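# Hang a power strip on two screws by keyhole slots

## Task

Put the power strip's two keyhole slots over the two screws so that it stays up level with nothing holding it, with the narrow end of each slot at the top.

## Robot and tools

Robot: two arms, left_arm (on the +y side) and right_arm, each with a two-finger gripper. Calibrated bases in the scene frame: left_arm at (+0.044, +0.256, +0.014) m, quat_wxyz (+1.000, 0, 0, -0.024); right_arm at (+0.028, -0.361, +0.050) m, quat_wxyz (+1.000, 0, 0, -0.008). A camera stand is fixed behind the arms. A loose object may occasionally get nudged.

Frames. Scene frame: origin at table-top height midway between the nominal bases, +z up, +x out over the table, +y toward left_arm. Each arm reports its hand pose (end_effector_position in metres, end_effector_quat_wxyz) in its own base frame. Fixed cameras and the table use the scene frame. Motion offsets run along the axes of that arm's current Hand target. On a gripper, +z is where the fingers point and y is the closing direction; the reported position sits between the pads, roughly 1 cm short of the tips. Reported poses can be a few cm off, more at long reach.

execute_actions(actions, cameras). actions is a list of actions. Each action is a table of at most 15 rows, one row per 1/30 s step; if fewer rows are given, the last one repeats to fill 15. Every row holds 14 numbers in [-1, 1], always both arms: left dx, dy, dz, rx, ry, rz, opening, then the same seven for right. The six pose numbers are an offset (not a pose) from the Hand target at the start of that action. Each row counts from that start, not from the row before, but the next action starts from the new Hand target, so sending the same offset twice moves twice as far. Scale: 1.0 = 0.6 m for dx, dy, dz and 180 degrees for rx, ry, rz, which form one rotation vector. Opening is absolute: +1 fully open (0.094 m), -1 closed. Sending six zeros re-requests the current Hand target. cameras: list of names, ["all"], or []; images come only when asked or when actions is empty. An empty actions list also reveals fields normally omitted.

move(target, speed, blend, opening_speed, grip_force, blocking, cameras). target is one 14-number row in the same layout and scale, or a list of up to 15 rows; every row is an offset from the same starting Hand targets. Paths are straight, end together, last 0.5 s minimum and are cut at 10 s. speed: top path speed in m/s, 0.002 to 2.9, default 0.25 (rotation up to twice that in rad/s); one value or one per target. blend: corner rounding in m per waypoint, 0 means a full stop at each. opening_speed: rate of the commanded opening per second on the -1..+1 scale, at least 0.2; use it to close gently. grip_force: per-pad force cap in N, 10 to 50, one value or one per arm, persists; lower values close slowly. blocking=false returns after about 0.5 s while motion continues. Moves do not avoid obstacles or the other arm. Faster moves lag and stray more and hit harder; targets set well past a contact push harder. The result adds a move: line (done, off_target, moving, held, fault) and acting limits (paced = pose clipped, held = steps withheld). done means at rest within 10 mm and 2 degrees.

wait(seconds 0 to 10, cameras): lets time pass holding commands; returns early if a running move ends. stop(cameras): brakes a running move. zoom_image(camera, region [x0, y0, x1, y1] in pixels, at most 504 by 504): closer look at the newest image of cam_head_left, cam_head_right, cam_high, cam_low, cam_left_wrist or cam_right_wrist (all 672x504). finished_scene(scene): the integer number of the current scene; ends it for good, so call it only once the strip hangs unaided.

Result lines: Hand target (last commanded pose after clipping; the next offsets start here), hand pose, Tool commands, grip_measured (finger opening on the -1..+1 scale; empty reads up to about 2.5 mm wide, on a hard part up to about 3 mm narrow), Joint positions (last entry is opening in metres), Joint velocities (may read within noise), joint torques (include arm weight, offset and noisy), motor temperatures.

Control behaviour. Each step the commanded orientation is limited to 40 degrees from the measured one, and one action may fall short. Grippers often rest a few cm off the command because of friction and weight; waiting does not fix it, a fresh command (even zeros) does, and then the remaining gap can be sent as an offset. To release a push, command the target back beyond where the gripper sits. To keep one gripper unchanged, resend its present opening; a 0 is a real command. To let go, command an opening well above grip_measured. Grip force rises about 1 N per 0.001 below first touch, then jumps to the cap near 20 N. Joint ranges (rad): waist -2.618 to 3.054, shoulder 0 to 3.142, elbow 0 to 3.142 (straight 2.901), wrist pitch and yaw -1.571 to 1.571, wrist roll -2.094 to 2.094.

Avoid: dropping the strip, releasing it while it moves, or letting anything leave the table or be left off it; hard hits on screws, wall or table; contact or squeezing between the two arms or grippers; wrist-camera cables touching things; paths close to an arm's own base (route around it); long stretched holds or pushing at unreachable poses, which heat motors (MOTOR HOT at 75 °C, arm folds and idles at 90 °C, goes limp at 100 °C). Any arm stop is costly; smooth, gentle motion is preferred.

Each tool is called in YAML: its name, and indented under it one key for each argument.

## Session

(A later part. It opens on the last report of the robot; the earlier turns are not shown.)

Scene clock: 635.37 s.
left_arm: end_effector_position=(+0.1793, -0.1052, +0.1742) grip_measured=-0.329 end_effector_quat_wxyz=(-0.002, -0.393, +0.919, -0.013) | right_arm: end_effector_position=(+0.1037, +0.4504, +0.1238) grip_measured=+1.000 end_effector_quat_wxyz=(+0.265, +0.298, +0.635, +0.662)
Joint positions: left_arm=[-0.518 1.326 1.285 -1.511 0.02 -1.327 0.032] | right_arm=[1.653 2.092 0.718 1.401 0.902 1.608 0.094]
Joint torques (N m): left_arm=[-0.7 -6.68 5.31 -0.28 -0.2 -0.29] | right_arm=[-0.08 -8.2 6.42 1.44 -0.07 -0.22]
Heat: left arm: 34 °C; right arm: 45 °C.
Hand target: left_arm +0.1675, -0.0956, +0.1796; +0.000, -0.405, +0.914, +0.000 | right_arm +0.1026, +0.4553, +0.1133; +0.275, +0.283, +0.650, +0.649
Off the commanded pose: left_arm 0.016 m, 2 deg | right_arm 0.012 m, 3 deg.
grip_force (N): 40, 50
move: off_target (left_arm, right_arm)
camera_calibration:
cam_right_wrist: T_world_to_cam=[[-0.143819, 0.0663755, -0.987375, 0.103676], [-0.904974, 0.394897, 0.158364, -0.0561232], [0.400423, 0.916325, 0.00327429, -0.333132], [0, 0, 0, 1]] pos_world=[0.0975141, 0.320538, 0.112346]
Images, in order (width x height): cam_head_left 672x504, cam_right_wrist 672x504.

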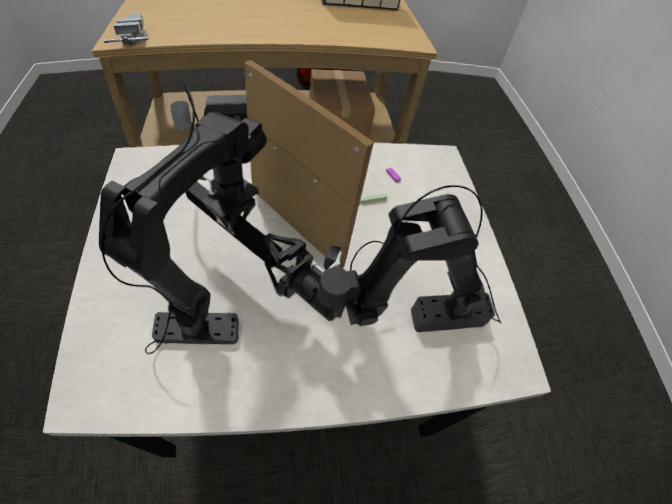

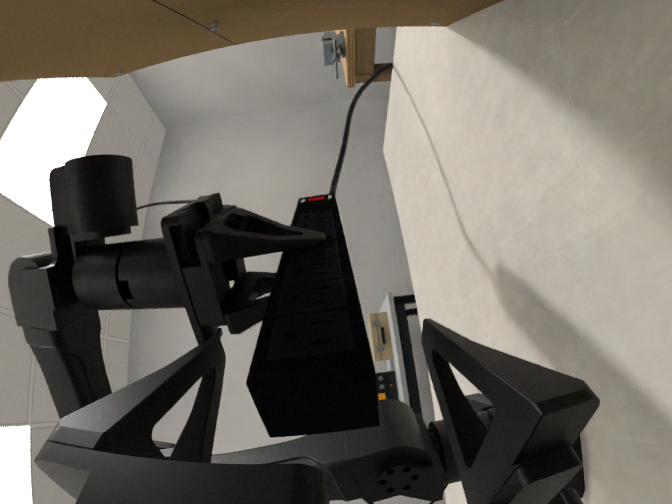

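move:
  target:
    - [0,0,0,0,0,0,-0.5,0.015,0.010,0.0367,0,0.007,0,1]
    - [0,0,0,0,0,0,-0.5,0.015,0.010,0.0367,0,0.007,0,-0.35]
  speed: 0.1
  opening_speed: 0.8
  cameras: ["cam_right_wrist","cam_left_wrist","cam_head_left"]

Scene clock: 655.63 s.
left_arm: end_effector_position=(+0.1788, -0.1049, +0.1742) grip_measured=-0.329 end_effector_quat_wxyz=(-0.003, -0.394, +0.919, -0.012) | right_arm: end_effector_position=(+0.1119, +0.4725, +0.1268) grip_measured=-0.059 end_effector_quat_wxyz=(+0.261, +0.285, +0.644, +0.661)
Joint positions: left_arm=[-0.518 1.326 1.285 -1.513 0.019 -1.328 0.032] | right_arm=[1.616 2.107 0.796 1.324 0.838 1.601 0.044]
Joint torques (N m): left_arm=[-0.68 -6.65 5.26 -0.29 -0.2 -0.28] | right_arm=[-0.31 -8.95 7.08 1.58 -0.06 -0.14]
Heat: left arm: 34 °C; right arm: 43 °C.
Hand target: left_arm +0.1676, -0.0956, +0.1796; +0.000, -0.405, +0.914, +0.000 | right_arm +0.1126, +0.4769, +0.1193; +0.268, +0.276, +0.653, +0.652
Off the commanded pose: left_arm 0.016 m, 2 deg | right_arm 0.009 m, 2 deg.
grip_force (N): 40, 50
move: off_target (left_arm); target 2's new opening was sent with right_arm's hand 0.013 m and 3 deg from that target
camera_calibration:
cam_left_wrist: T_world_to_cam=[[0.688968, -0.719796, 0.0849507, -0.220044], [-0.675459, -0.595146, 0.435381, 0.0260495], [-0.262827, -0.357344, -0.896229, 0.28487], [0, 0, 0, 1]] pos_world=[0.24407, -0.0410871, 0.26266]
cam_right_wrist: T_world_to_cam=[[-0.138171, 0.0442315, -0.98942, 0.116443], [-0.916461, 0.37306, 0.14466, -0.044555], [0.375511, 0.926752, -0.0110096, -0.356867], [0, 0, 0, 1]] pos_world=[0.109264, 0.342199, 0.117727]
Images, in order (width x height): cam_head_left 672x504, cam_left_wrist 672x504, cam_right_wrist 672x504.

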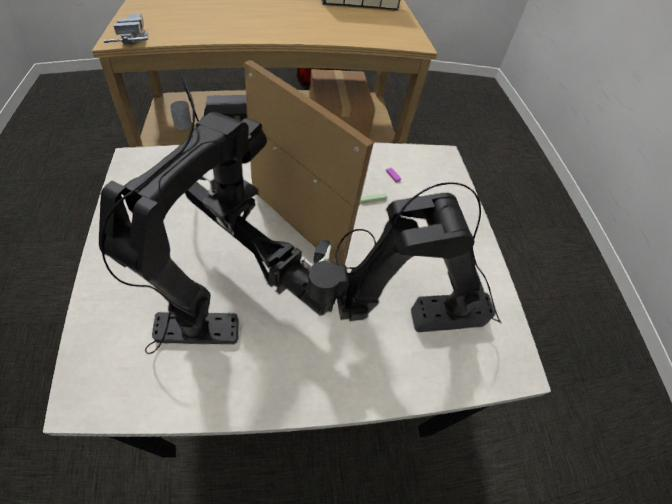

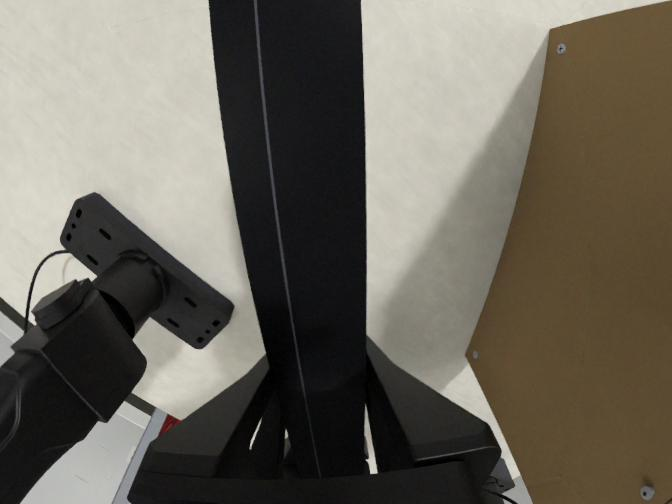

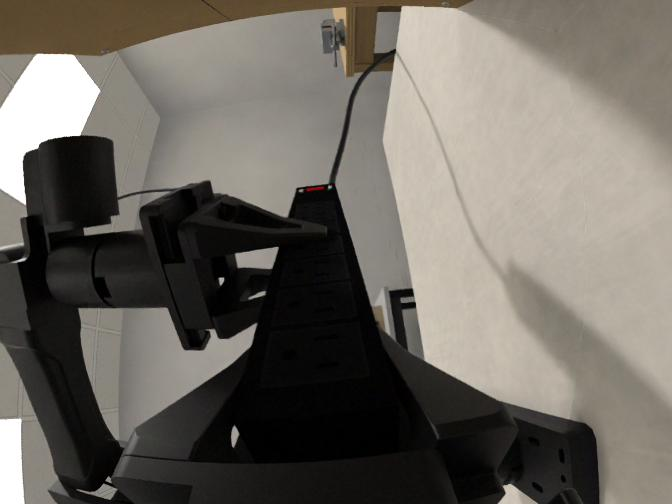

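move:
  target:
    - [0,0,0,0,0,0,0.3,0,0.01,0,0,0,0,-0.35]
    - [0,0,-0.28,0,0,0,1,0,0.03,0,0,0,0,-0.35]
    - [0,0,-0.28,0,0,0,1,0,0.04,0,0,0,-0.5,-0.35]
  speed: [0.1,0.2,0.4]
  opening_speed: 0.8
  cameras: ["cam_right_wrist","cam_left_wrist","cam_head_left","cam_head_right"]

Scene clock: 669.70 s.
left_arm: end_effector_position=(+0.1700, -0.0988, +0.3425) grip_measured=+0.998 end_effector_quat_wxyz=(+0.189, -0.382, +0.864, -0.269) | right_arm: end_effector_position=(+0.1156, +0.4681, +0.1025) grip_measured=-0.065 end_effector_quat_wxyz=(+0.634, -0.302, +0.677, +0.220)
Joint positions: left_arm=[-0.518 1.02 1.667 -1.548 0.014 -1.355 0.094] | right_arm=[1.612 2.082 0.798 1.133 0.852 0.028 0.044]
Joint torques (N m): left_arm=[-0.4 -0.28 6.06 1.07 -0.12 -0.02] | right_arm=[0.01 -14.98 7.1 2.54 -0.12 -0.09]
Heat: left arm: 34 °C; right arm: 44 °C.
Hand target: left_arm +0.1676, -0.0958, +0.3476; +0.000, -0.405, +0.914, +0.000 | right_arm +0.1127, +0.4769, +0.1433; +0.651, -0.267, +0.657, +0.272
Off the commanded pose: left_arm 0.006 m, 38 deg | right_arm 0.042 m, 8 deg.
joint sent to its limit (left arm) — joint 4 (wrist pitch), lower limit. The joint targets are off in orientation, not in position.
grip_force (N): 40, 50
move: off_target (left_arm, right_arm); target 2's new opening was sent with left_arm's hand 0.006 m and 38 deg from that target
camera_calibration:
cam_left_wrist: T_world_to_cam=[[0.49232, -0.578051, 0.650752, -0.370171], [-0.839613, -0.512513, 0.179944, 0.0739396], [0.229502, -0.63497, -0.73766, 0.270117], [0, 0, 0, 1]] pos_world=[0.18233, -0.00456601, 0.426839]
cam_right_wrist: T_world_to_cam=[[0.627426, -0.778664, 0.00441883, 0.287964], [-0.371154, -0.304045, -0.877383, 0.322752], [0.68453, 0.548853, -0.47977, -0.165316], [0, 0, 0, 1]] pos_world=[0.0522783, 0.413092, 0.202591]
Images, in order (width x height): cam_head_left 672x504, cam_head_right 672x504, cam_left_wrist 672x504, cam_right_wrist 672x504.

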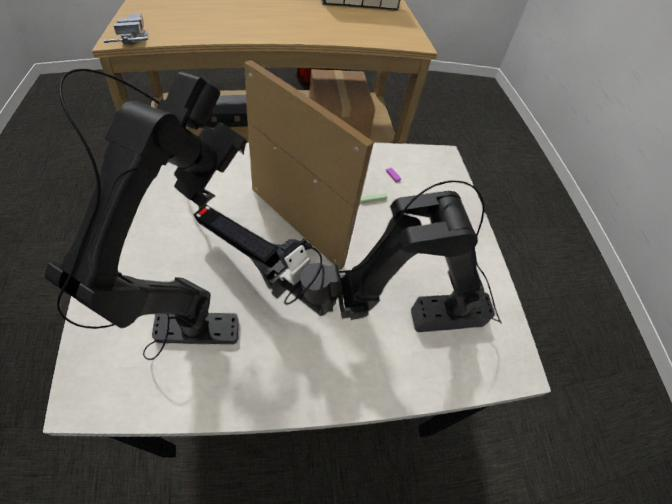

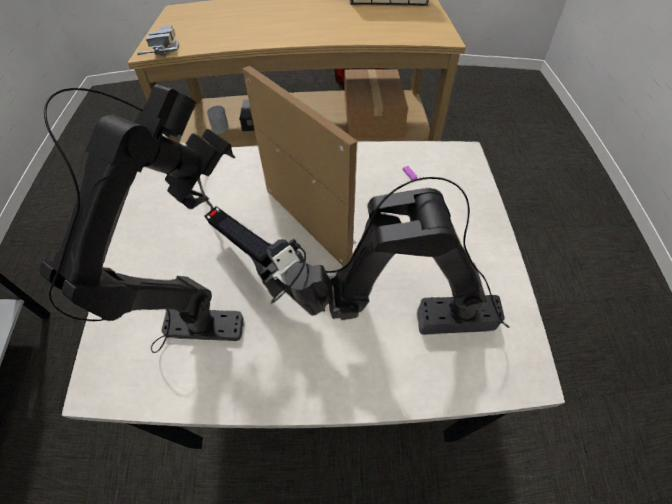

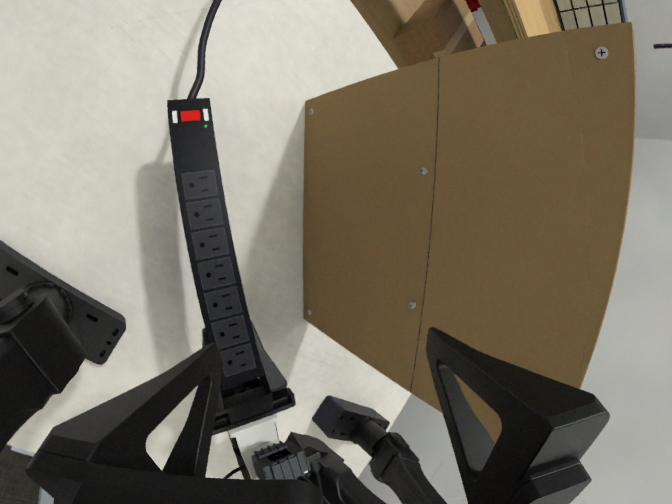

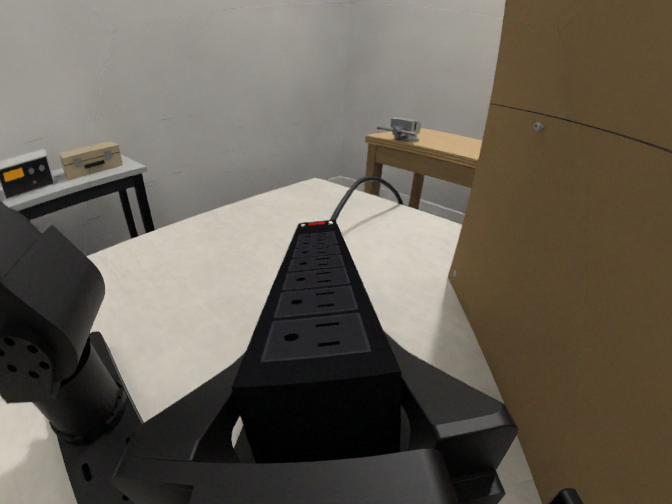

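move:
  target: [0.0028,-0.0394,0.2593,0.0264,0.032,0.0142,1,0,0,0,0,0,0,-0.35]
  speed: 0.3
  cameras: ["cam_left_wrist","cam_right_wrist"]

Scene clock: 692.83 s.
left_arm: end_effector_position=(+0.1829, -0.1133, +0.1922) grip_measured=+0.998 end_effector_quat_wxyz=(-0.031, -0.385, +0.921, -0.055) | right_arm: end_effector_position=(+0.1156, +0.4681, +0.1025) grip_measured=-0.065 end_effector_quat_wxyz=(+0.634, -0.303, +0.677, +0.220)
Joint positions: left_arm=[-0.46 1.341 1.364 -1.55 0.118 -1.254 0.094] | right_arm=[1.612 2.082 0.798 1.133 0.852 0.027 0.044]
Joint torques (N m): left_arm=[0.49 -3.89 5.24 0.28 0.13 0.05] | right_arm=[-0.03 -14.93 7.06 2.52 -0.11 -0.08]
Motor temperatures (°C): left_arm=[26 29 34 29 24 26 26] | right_arm=[25 44 35 46 25 25 28]
Heat: left arm: 34 °C; right arm: 46 °C.
Hand target: left_arm +0.1839, -0.1128, +0.1920; -0.029, -0.383, +0.921, -0.058 | right_arm +0.1127, +0.4769, +0.1433; +0.651, -0.267, +0.657, +0.272
Off the commanded pose: left_arm 0.001 m, 0 deg | right_arm 0.042 m, 8 deg.
grip_force (N): 40, 50
move: off_target (right_arm)
camera_calibration:
cam_left_wrist: T_world_to_cam=[[0.67737, -0.721154, 0.145284, -0.239939], [-0.677978, -0.53533, 0.503753, 0.0100431], [-0.285508, -0.439727, -0.851543, 0.28527], [0, 0, 0, 1]] pos_world=[0.250783, -0.0422153, 0.27272]
cam_right_wrist: T_world_to_cam=[[0.627488, -0.77861, 0.00511287, 0.28786], [-0.370735, -0.304539, -0.877389, 0.322897], [0.684701, 0.548655, -0.479752, -0.165179], [0, 0, 0, 1]] pos_world=[0.0521784, 0.413092, 0.20259]
Images, in order (width x height): cam_left_wrist 672x504, cam_right_wrist 672x504.

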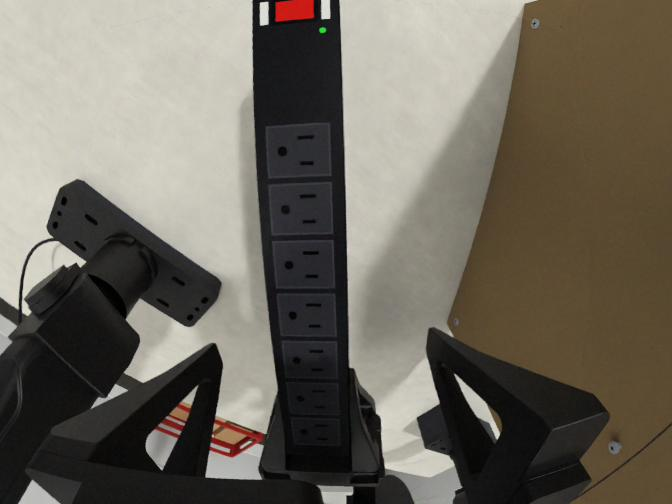

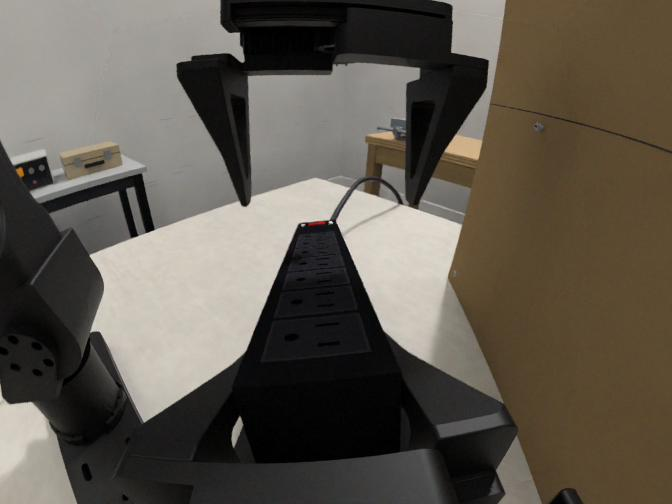

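move:
  target:
    - [0.028,0.0133,0.04,0,0,0,1,0,0,0,0,0,0,-0.35]
    - [0.028,0.0133,0.083,0,0,0,1,0,0,0,0,0,0,-0.35]
  speed: 0.12
  cameras: ["cam_left_wrist","cam_right_wrist"]

Scene clock: 715.70 s.
left_arm: end_effector_position=(+0.1647, -0.1240, +0.1417) grip_measured=+0.998 end_effector_quat_wxyz=(-0.039, -0.384, +0.921, -0.048) | right_arm: end_effector_position=(+0.1156, +0.4681, +0.1025) grip_measured=-0.065 end_effector_quat_wxyz=(+0.634, -0.303, +0.677, +0.220)
Joint positions: left_arm=[-0.546 1.287 1.121 -1.374 0.119 -1.337 0.094] | right_arm=[1.612 2.082 0.798 1.133 0.852 0.027 0.044]
Joint torques (N m): left_arm=[-0.68 -5.22 5.11 0.39 0 -0.09] | right_arm=[-0.1 -14.95 7.05 2.52 -0.11 -0.09]
Heat: left arm: 33 °C; right arm: 48 °C.
Hand target: left_arm +0.1659, -0.1254, +0.1436; -0.029, -0.383, +0.921, -0.058 | right_arm +0.1127, +0.4769, +0.1433; +0.651, -0.267, +0.657, +0.272
Off the commanded pose: left_arm 0.003 m, 2 deg | right_arm 0.042 m, 8 deg.
grip_force (N): 40, 50
move: off_target (right_arm)
camera_calibration:
cam_left_wrist: T_world_to_cam=[[0.677817, -0.72432, 0.12619, -0.225822], [-0.669091, -0.536544, 0.514235, 0.0143844], [-0.304765, -0.43299, -0.848315, 0.235959], [0, 0, 0, 1]] pos_world=[0.234603, -0.0536817, 0.221267]
cam_right_wrist: T_world_to_cam=[[0.627488, -0.77861, 0.00511287, 0.28786], [-0.370735, -0.304539, -0.877389, 0.322897], [0.684701, 0.548655, -0.479752, -0.165179], [0, 0, 0, 1]] pos_world=[0.0521784, 0.413092, 0.20259]
Images, in order (width x height): cam_left_wrist 672x504, cam_right_wrist 672x504.

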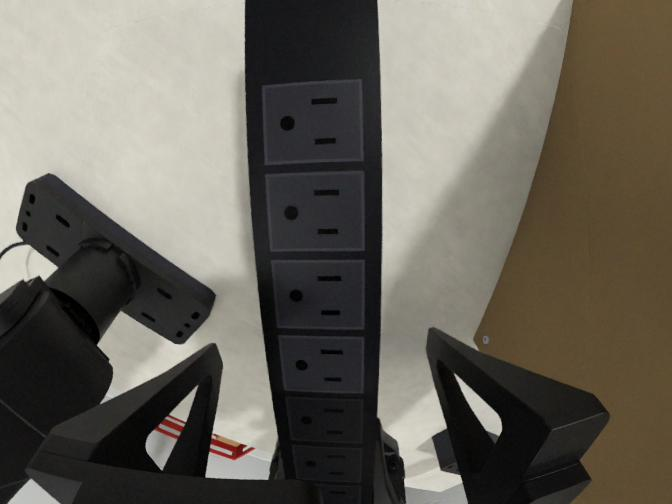

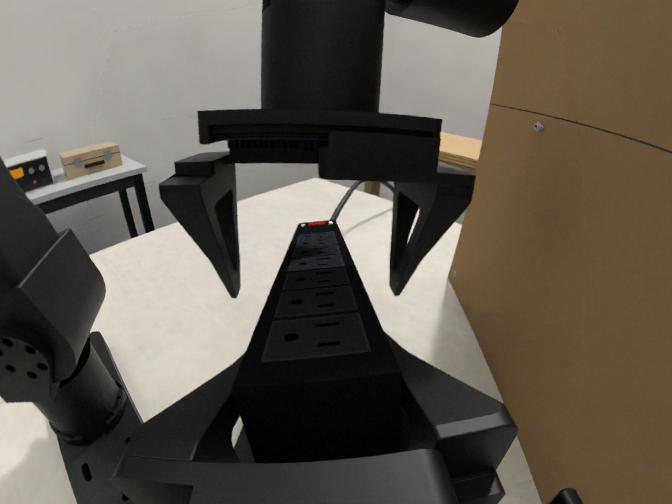

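move:
  target:
    - [0,0,0.03,0,0,0,1,0,0,0,0,0,0,-0.35]
    - [0,0,0.03,0,0,0,-0.35,0,0,0,0,0,0,-0.35]
  speed: 0.08
  opening_speed: 0.8
  grip_force: [50,50]
  cameras: ["cam_left_wrist","cam_right_wrist"]

Scene clock: 725.93 s.
left_arm: end_effector_position=(+0.1657, -0.1269, +0.1250) grip_measured=-0.067 end_effector_quat_wxyz=(-0.036, -0.380, +0.923, -0.052) | right_arm: end_effector_position=(+0.1160, +0.4682, +0.1030) grip_measured=-0.065 end_effector_quat_wxyz=(+0.634, -0.301, +0.677, +0.222)
Joint positions: left_arm=[-0.556 1.284 1.052 -1.298 0.118 -1.341 0.044] | right_arm=[1.611 2.082 0.798 1.136 0.851 0.03 0.044]
Joint torques (N m): left_arm=[-0.69 -4.9 4.96 0.35 0.01 -0.12] | right_arm=[0.02 -14.94 7.13 2.49 -0.1 -0.15]
Motor temperatures (°C): left_arm=[26 29 33 27 24 26 26] | right_arm=[25 49 35 48 25 24 29]
Heat: left arm: 33 °C; right arm: 49 °C.
Hand target: left_arm +0.1657, -0.1278, +0.1257; -0.029, -0.383, +0.921, -0.058 | right_arm +0.1128, +0.4768, +0.1432; +0.651, -0.267, +0.657, +0.272
Off the commanded pose: left_arm 0.001 m, 1 deg | right_arm 0.041 m, 8 deg.
move: off_target (right_arm)
camera_calibration:
cam_left_wrist: T_world_to_cam=[[0.671637, -0.728348, 0.135695, -0.227221], [-0.677473, -0.529631, 0.510413, 0.0247478], [-0.299889, -0.434742, -0.849156, 0.21992], [0, 0, 0, 1]] pos_world=[0.235327, -0.0567797, 0.204948]
cam_right_wrist: T_world_to_cam=[[0.627273, -0.778799, -0.000136851, 0.288328], [-0.372851, -0.300154, -0.878003, 0.321698], [0.683747, 0.550799, -0.478655, -0.166279], [0, 0, 0, 1]] pos_world=[0.0527774, 0.412695, 0.202901]
Images, in order (width x height): cam_left_wrist 672x504, cam_right_wrist 672x504.

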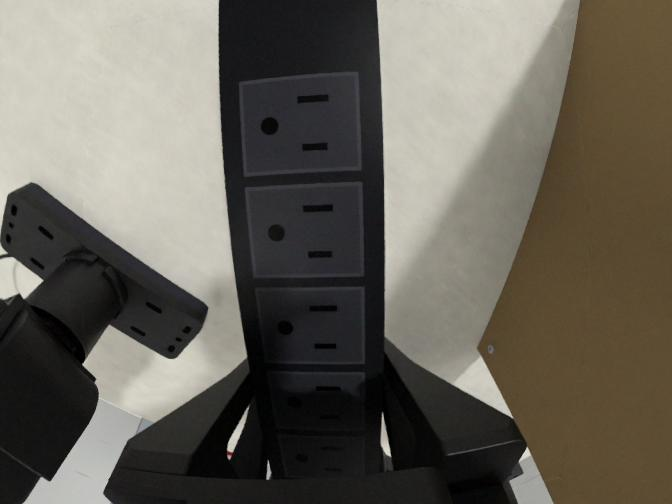

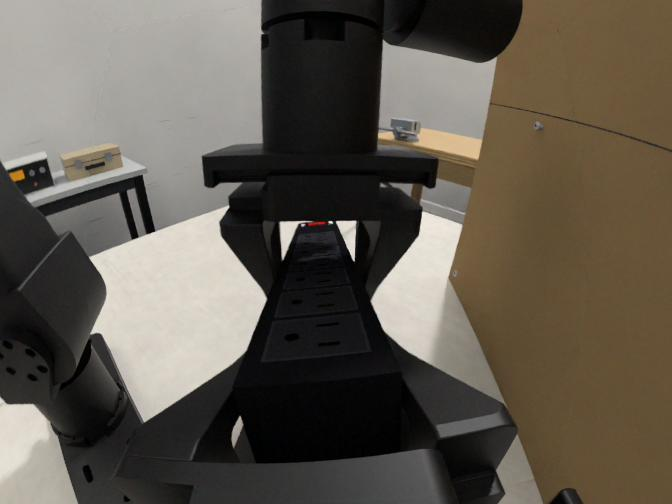

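move:
  target:
    - [0,0,0,0,0,0,-0.35,0.05,0,0,0,0,0,-0.35]
    - [0,0,0,0,0,0,-0.35,0.05,0,0,0,0,0,1]
    - [0,0,0,0,0,0,-0.35,0.03,0,-0.2,0,0,0,1]
    - [0,0,0,0,0,0,-0.35,-0.5,0,-0.25,0,0,0,1]
  speed: [0.1,0.1,0.15,0.3]
  blend: [0,0,0.02,0]
  opening_speed: 1.0
  cameras: ["cam_left_wrist","cam_right_wrist","cam_head_left","cam_head_right"]

Scene clock: 744.27 s.
left_arm: end_effector_position=(+0.1667, -0.1274, +0.1241) grip_measured=-0.078 end_effector_quat_wxyz=(-0.034, -0.381, +0.922, -0.053) | right_arm: end_effector_position=(+0.0115, +0.3688, +0.4405) grip_measured=+0.998 end_effector_quat_wxyz=(+0.653, -0.265, +0.656, +0.269)
Joint positions: left_arm=[-0.556 1.284 1.049 -1.29 0.117 -1.343 0.043] | right_arm=[2.018 1.326 1.353 -0.034 1.243 0.012 0.094]
Joint torques (N m): left_arm=[-0.66 -4.93 5.24 0.26 0.03 -0.1] | right_arm=[0.16 -4.16 10.74 1.31 -0.03 0.11]
Heat: left arm: 33 °C; right arm: 48 °C.
Hand target: left_arm +0.1658, -0.1278, +0.1258; -0.029, -0.383, +0.921, -0.058 | right_arm +0.0097, +0.3702, +0.4441; +0.651, -0.266, +0.657, +0.272
Off the commanded pose: left_arm 0.002 m, 1 deg | right_arm 0.004 m, 0 deg.
move: done; target 2's new opening was sent with right_arm's hand 0.016 m and 5 deg from that target
camera_calibration:
cam_left_wrist: T_world_to_cam=[[0.673077, -0.726349, 0.139228, -0.22842], [-0.677894, -0.530648, 0.508795, 0.0257539], [-0.295682, -0.43684, -0.849555, 0.218281], [0, 0, 0, 1]] pos_world=[0.235744, -0.0568924, 0.20414]
cam_right_wrist: T_world_to_cam=[[0.63968, -0.762794, -0.0946248, 0.312049], [-0.361702, -0.190102, -0.912706, 0.523803], [0.678219, 0.618066, -0.397508, 0.0609017], [0, 0, 0, 1]] pos_world=[-0.051456, 0.299964, 0.531815]
Images, in order (width x height): cam_head_left 672x504, cam_head_right 672x504, cam_left_wrist 672x504, cam_right_wrist 672x504.

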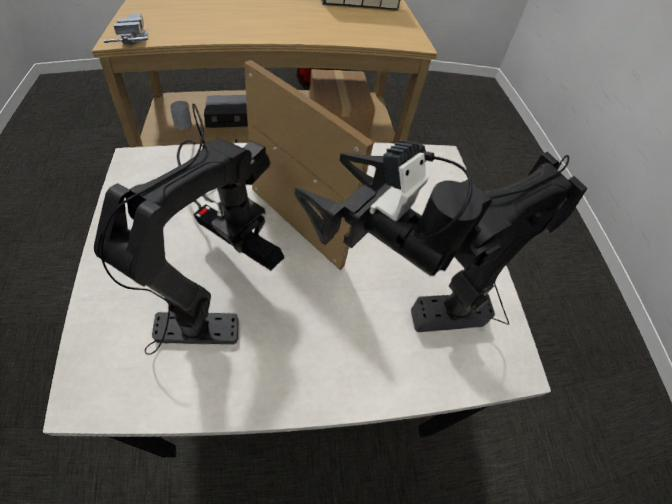

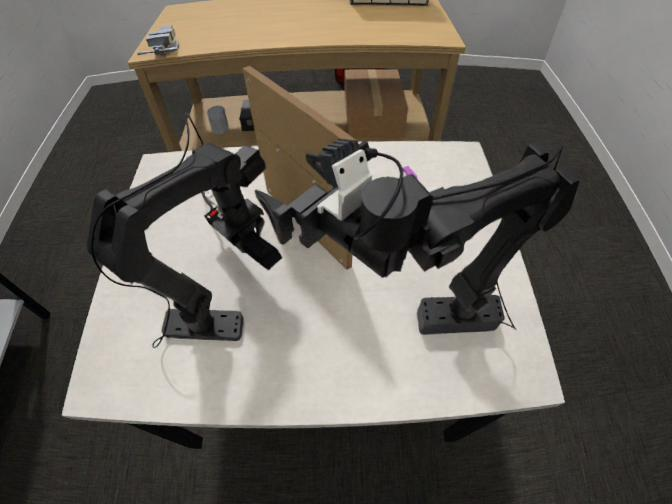

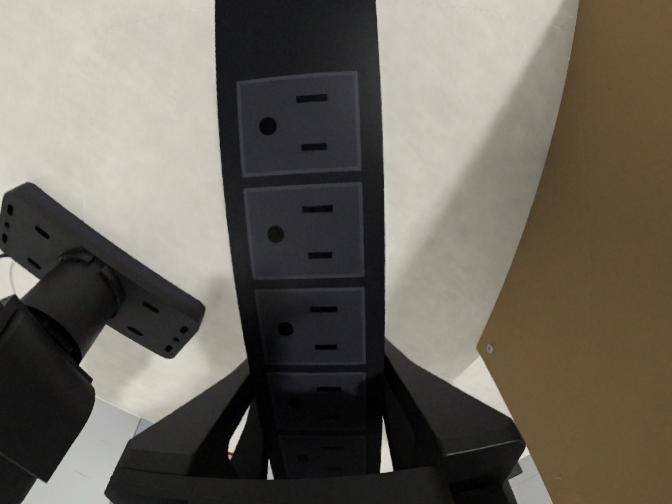

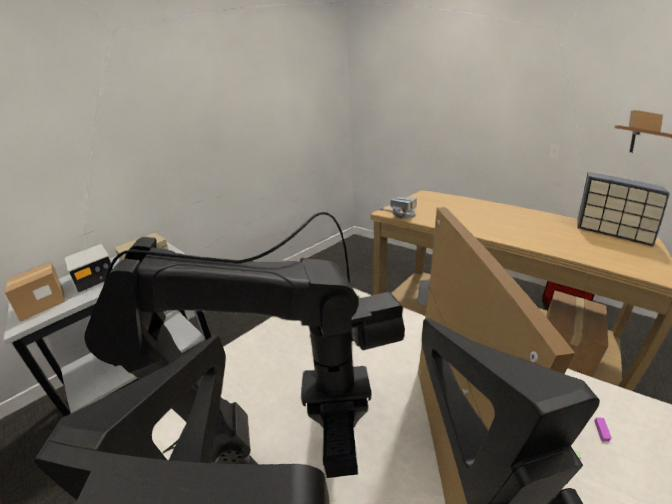

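move:
  target:
    - [-0.143,0.017,-0.14,0.1,-0.05,-0.036,-0.35,-0.143,-0.177,0.083,0,0,0,1]
    - [-0.34,-0.035,-0.147,0.28,-0.137,-0.1,-0.35,-0.143,-0.459,0.155,0,0,0,1]
    - [-0.54,-0.088,-0.153,0.4577,-0.2242,-0.1622,-0.35,0.073,-0.8255,0.003,0.25,0,0,1]
  speed: 0.3
  blend: [0.03,0.03,0]
  cameras: ["cam_low","cam_left_wrist","cam_head_left"]

zoom_image:
  camera: "cam_low"
  region: [420, 0, 672, 190]

Scene clock: 845.87 s.
left_arm: end_effector_position=(+0.4268, +0.0652, +0.1590) grip_measured=-0.083 end_effector_quat_wxyz=(-0.441, +0.534, -0.524, +0.496) | right_arm: end_effector_position=(+0.3579, +0.0226, +0.3994) grip_measured=+0.998 end_effector_quat_wxyz=(+0.706, -0.002, +0.709, +0.003)
Joint positions: left_arm=[0.286 1.596 0.484 0.984 0.333 -1.596 0.043] | right_arm=[0.113 0.946 0.978 -0.036 0.106 0.002 0.094]
Joint torques (N m): left_arm=[-0.16 -6.12 5.76 2.74 -0.45 0.27] | right_arm=[-0.38 -1.31 8.02 2 0.07 0.04]
Motor temperatures (°C): left_arm=[26 28 33 28 24 26 27] | right_arm=[25 34 37 41 25 24 27]
Heat: left arm: 33 °C; right arm: 41 °C.
Hand target: left_arm +0.4323, +0.0750, +0.1896; -0.500, +0.500, -0.500, +0.499 | right_arm +0.3590, +0.0198, +0.3952; +0.703, +0.003, +0.711, +0.000
Off the commanded pose: left_arm 0.033 m, 8 deg | right_arm 0.005 m, 1 deg.
move: off_target (left_arm)
camera_calibration:
cam_left_wrist: T_world_to_cam=[[0.0573836, 0.0172793, 0.998203, -0.190863], [-0.465388, -0.884107, 0.042058, 0.293149], [0.883245, -0.466965, -0.0426917, -0.220425], [0, 0, 0, 1]] pos_world=[0.34207, 0.159542, 0.16878]
Images, in order (width x height): cam_head_left 672x504, cam_low 672x504, cam_left_wrist 672x504.

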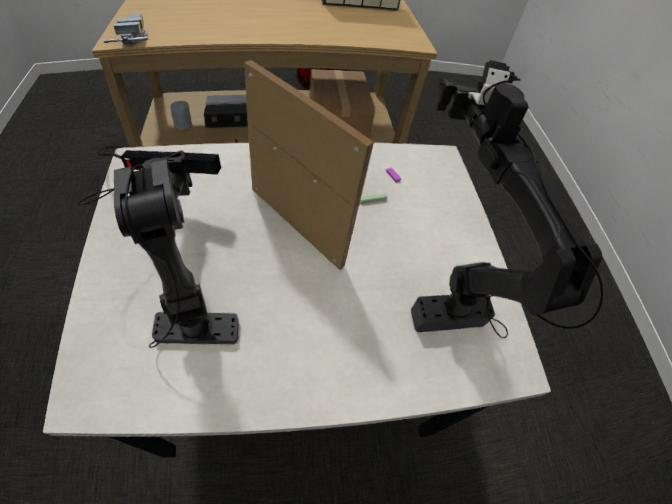

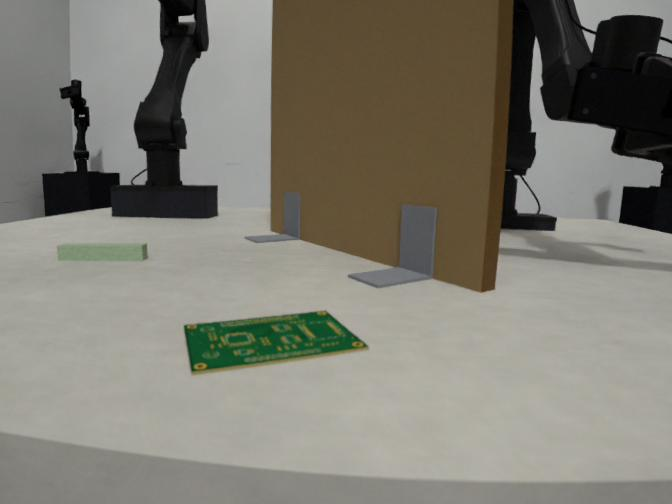

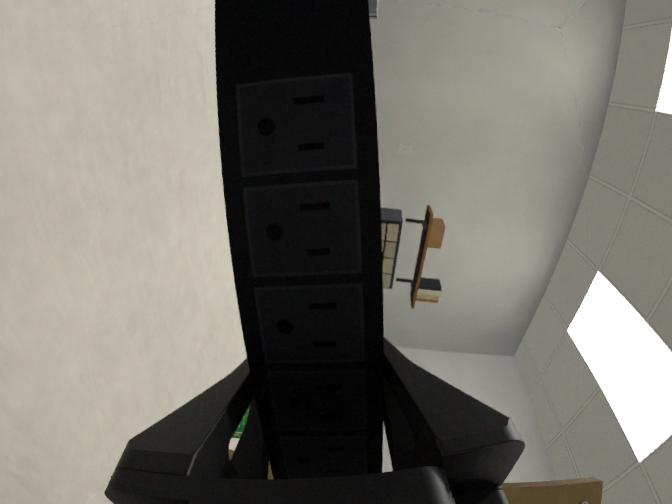

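Scaled by 2.000 from the camera's 672x504 image, which has a finer 960x720 frame.

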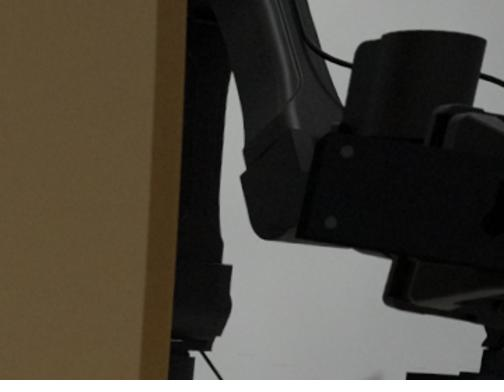

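move:
  target: [0.095,0,-0.2167,0,0,0,-0.35,0,0,0,0,0,0,1]
  speed: 0.25
  cameras: ["cam_low","cam_left_wrist"]

zoom_image:
  camera: "cam_low"
  region: [480, 30, 672, 180]

Scene clock: 906.30 s.
left_arm: end_effector_position=(+0.2976, +0.0094, +0.1537) grip_measured=-0.097 end_effector_quat_wxyz=(-0.445, +0.532, -0.525, +0.493) | right_arm: end_effector_position=(+0.3579, +0.0226, +0.3994) grip_measured=+0.998 end_effector_quat_wxyz=(+0.706, -0.002, +0.709, +0.003)
Joint positions: left_arm=[0.137 0.735 0.034 0.582 0.18 -1.607 0.042] | right_arm=[0.113 0.946 0.978 -0.036 0.106 0.002 0.094]
Joint torques (N m): left_arm=[-0.31 -2.25 8.5 2.38 -0.4 0.35] | right_arm=[-0.32 -1.26 7.99 2 0.08 0.02]
Motor temperatures (°C): left_arm=[26 28 32 43 24 26 27] | right_arm=[25 32 37 44 25 24 27]
Heat: left arm: 43 °C; right arm: 44 °C.
Hand target: left_arm +0.3023, +0.0179, +0.1899; -0.500, +0.500, -0.500, +0.500 | right_arm +0.3590, +0.0199, +0.3952; +0.703, +0.003, +0.711, +0.000
Off the commanded pose: left_arm 0.037 m, 8 deg | right_arm 0.005 m, 1 deg.
move: off_target (left_arm)
camera_calibration:
cam_left_wrist: T_world_to_cam=[[0.0546413, 0.00775417, 0.998476, -0.176325], [-0.462313, -0.886133, 0.0321817, 0.184462], [0.885032, -0.463367, -0.0448346, -0.132842], [0, 0, 0, 1]] pos_world=[0.212484, 0.10327, 0.164164]
Images, in order (width x height): cam_low 672x504, cam_left_wrist 672x504.

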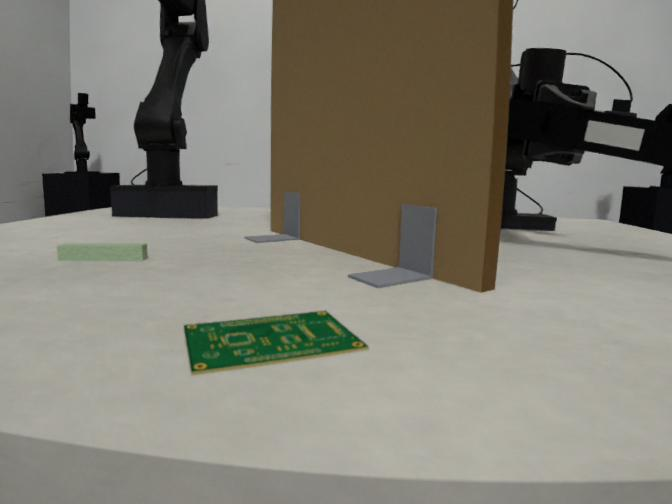

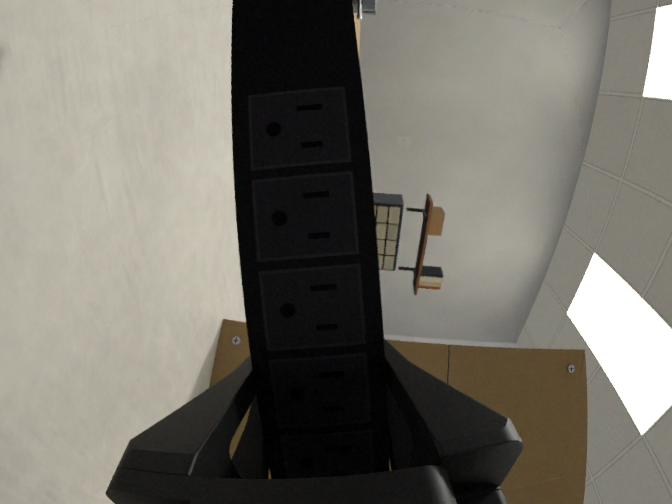

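Scaled by 2.625 from the camera's 672x504 image, which has a finer 960x720 frame.

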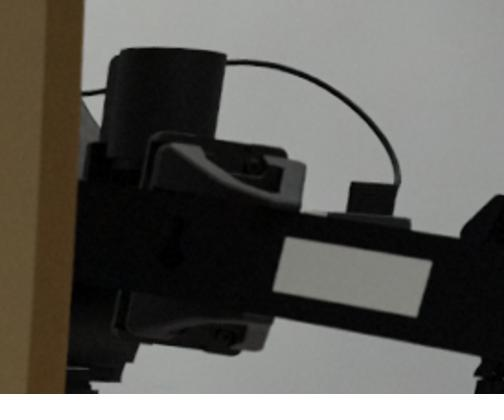

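move:
  target: [0.3698,-0.0402,-0.0955,0.0465,0.164,0.0282,-0.35,0,0,0,0,0,0,1]
  speed: 0.15
  cameras: ["cam_head_left","cam_head_right","cam_left_wrist"]

zoom_image:
  camera: "cam_head_left"
  region: [180, 60, 420, 280]

zoom_image:
  camera: "cam_head_right"
  region: [180, 60, 420, 280]

Scene clock: 943.20 s.
left_arm: end_effector_position=(+0.2390, -0.1974, +0.1669) grip_measured=-0.097 end_effector_quat_wxyz=(+0.382, -0.317, +0.645, -0.581) | right_arm: end_effector_position=(+0.3579, +0.0226, +0.3994) grip_measured=+0.998 end_effector_quat_wxyz=(+0.706, -0.002, +0.709, +0.003)
Joint positions: left_arm=[-0.91 0.969 0.036 0.898 -0.377 -1.46 0.042] | right_arm=[0.113 0.946 0.978 -0.036 0.106 0.002 0.094]
Joint torques (N m): left_arm=[-0.58 -1.36 9.63 2.63 -0.17 0.53] | right_arm=[-0.31 -1.28 8.03 2.01 0.08 0.02]
Heat: left arm: 43 °C; right arm: 44 °C.
Hand target: left_arm +0.2451, -0.2039, +0.2141; +0.412, -0.297, +0.595, -0.623 | right_arm +0.3590, +0.0199, +0.3952; +0.703, +0.003, +0.711, +0.000
Off the commanded pose: left_arm 0.048 m, 9 deg | right_arm 0.005 m, 1 deg.
move: off_target (left_arm)
camera_calibration:
cam_left_wrist: T_world_to_cam=[[-0.113541, -0.130199, 0.984965, -0.169421], [-0.820225, -0.547158, -0.166877, 0.159416], [0.560659, -0.826841, -0.0446679, -0.170551], [0, 0, 0, 1]] pos_world=[0.207142, -0.0758516, 0.185859]
Images, in order (width x height): cam_head_left 672x504, cam_head_right 672x504, cam_left_wrist 672x504.

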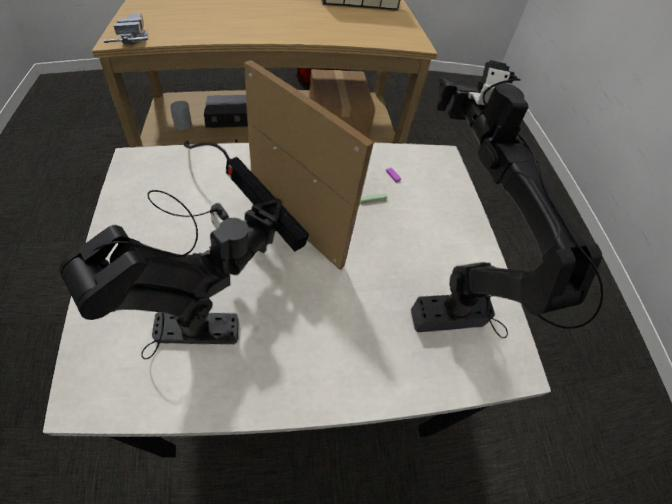

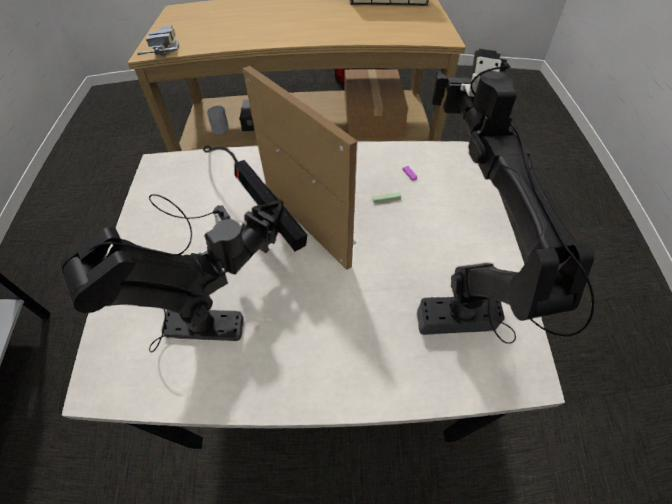

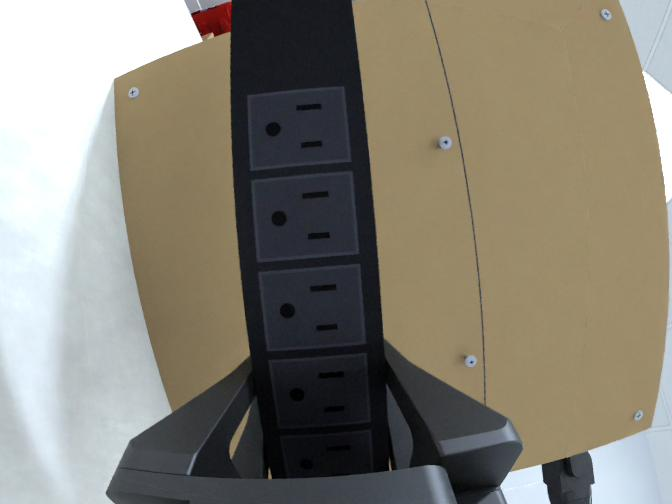

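Scaled by 2.100 from the camera's 672x504 image, which has a finer 960x720 frame.

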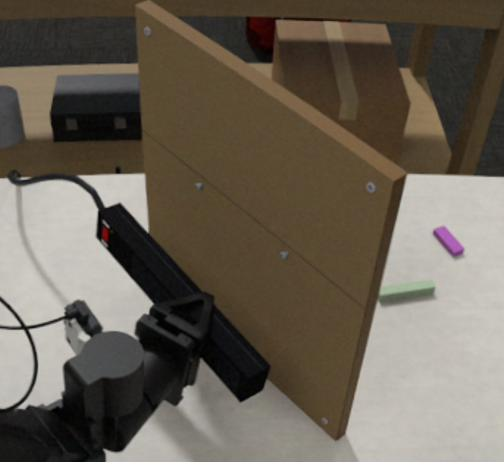

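Scaled by 2.100 from the camera's 672x504 image, which has a finer 960x720 frame.

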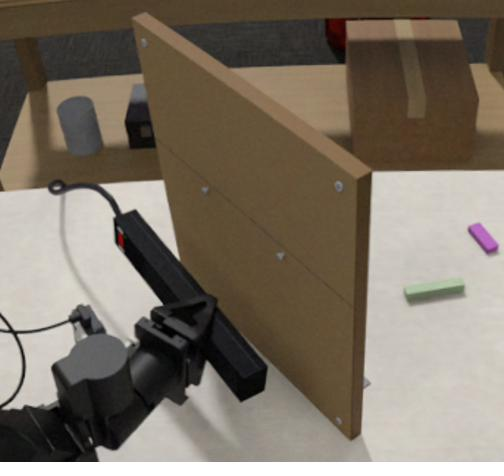

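move:
  target:
    - [-0.018,-0.003,-0.047,0,-0.0167,-0.028,-0.35,-0.225,0.3668,-0.148,-0.25,0,0,-0.5]
    - [-0.018,-0.003,-0.047,0,-0.0167,-0.028,-0.35,-0.225,0.5168,-0.398,-0.25,0,0,-0.5]
    - [-0.018,-0.003,-0.047,0,-0.0167,-0.028,-0.35,-0.042,0.5335,-0.548,-0.25,0,0,-0.5]
    - [-0.018,-0.003,-0.047,0,-0.0167,-0.028,-0.35,0.377,0.3693,-0.4567,-0.2385,-0.0296,0.0117,-0.5]
  speed: 0.35
  blend: [0.04,0.04,0.04,0]
  cameras: ["cam_right_wrist","cam_left_wrist","cam_head_left"]

zoom_image:
  camera: "cam_right_wrist"
  region: [200, 60, 540, 315]

Scene clock: 1037.70 s.
left_arm: end_effector_position=(+0.2273, -0.1837, +0.1944) grip_measured=-0.097 end_effector_quat_wxyz=(+0.384, -0.348, +0.595, -0.615) | right_arm: end_effector_position=(+0.0834, +0.2461, +0.1769) grip_measured=-0.498 end_effector_quat_wxyz=(+0.667, -0.236, +0.656, +0.265)
Joint positions: left_arm=[-0.983 0.754 0.027 0.784 -0.498 -1.515 0.042] | right_arm=[1.951 1.086 0.014 1.157 1.227 -0.048 0.024]
Joint torques (N m): left_arm=[-0.8 -1.92 6.65 2.13 -0.18 0.38] | right_arm=[0.42 -0.17 5.49 1.54 0.02 -0.13]
Heat: left arm: 46 °C; right arm: 45 °C.
Hand target: left_arm +0.2257, -0.1806, +0.2138; +0.400, -0.339, +0.571, -0.632 | right_arm +0.0835, +0.2435, +0.1728; +0.687, -0.242, +0.629, +0.272
Off the commanded pose: left_arm 0.020 m, 4 deg | right_arm 0.005 m, 4 deg.
joint sent to its limit (right arm) — joint 3 (elbow), lower limit, where the elbow is as bent as it goes. The joint targets are off in orientation, not in position.
move: off_target (left_arm, right_arm)
camera_calibration:
cam_left_wrist: T_world_to_cam=[[-0.135587, -0.0142383, 0.990663, -0.170865], [-0.789167, -0.602994, -0.116676, 0.134847], [0.599025, -0.797619, 0.0705217, -0.177143], [0, 0, 0, 1]] pos_world=[0.189363, -0.0624137, 0.197496]
cam_right_wrist: T_world_to_cam=[[0.600459, -0.790136, -0.123021, 0.162572], [-0.365846, -0.134646, -0.920884, 0.274087], [0.711059, 0.59796, -0.369917, -0.0194304], [0, 0, 0, 1]] pos_world=[0.0164719, 0.176977, 0.265215]
Images, in order (width x height): cam_head_left 672x504, cam_left_wrist 672x504, cam_right_wrist 672x504.

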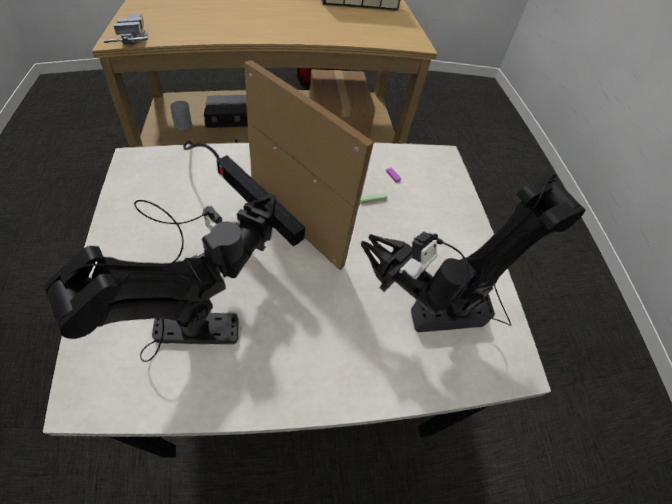

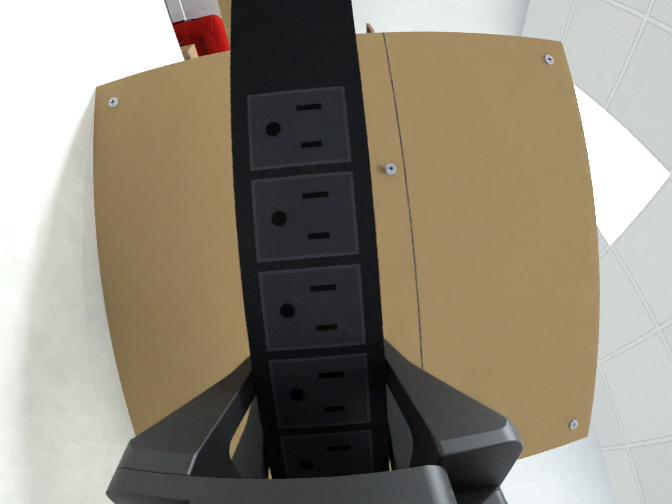

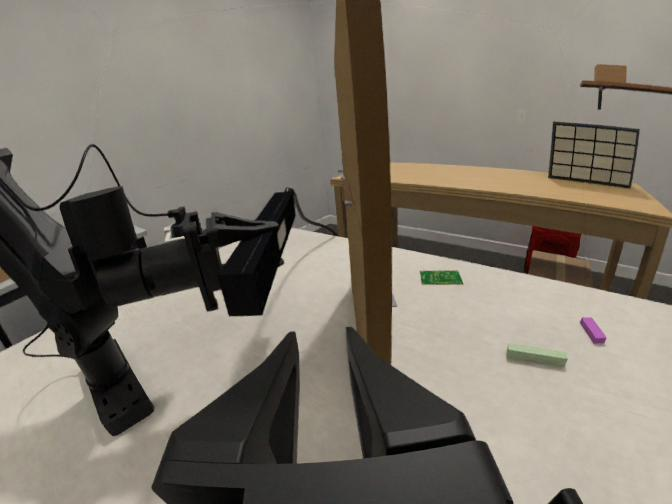

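Scaled by 1.482 from the camera's 672x504 image, which has a finer 960x720 frame.

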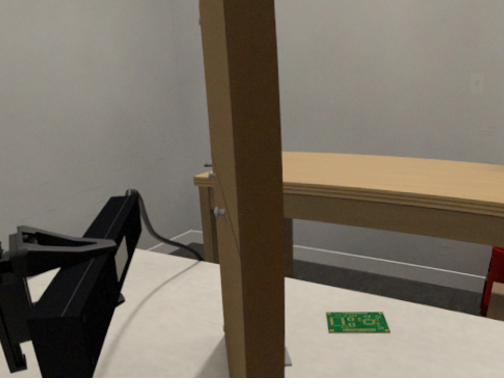

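zoom_image:
  camera: "cam_right_wrist"
  region: [215, 175, 365, 325]

Scaled by 3.360 from the camera's 672x504 image, which has a finer 960x720 frame.

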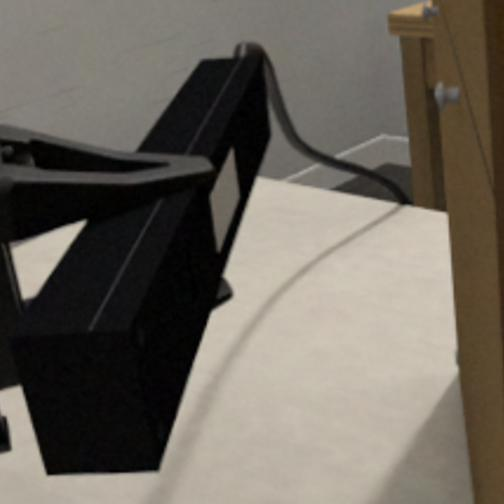

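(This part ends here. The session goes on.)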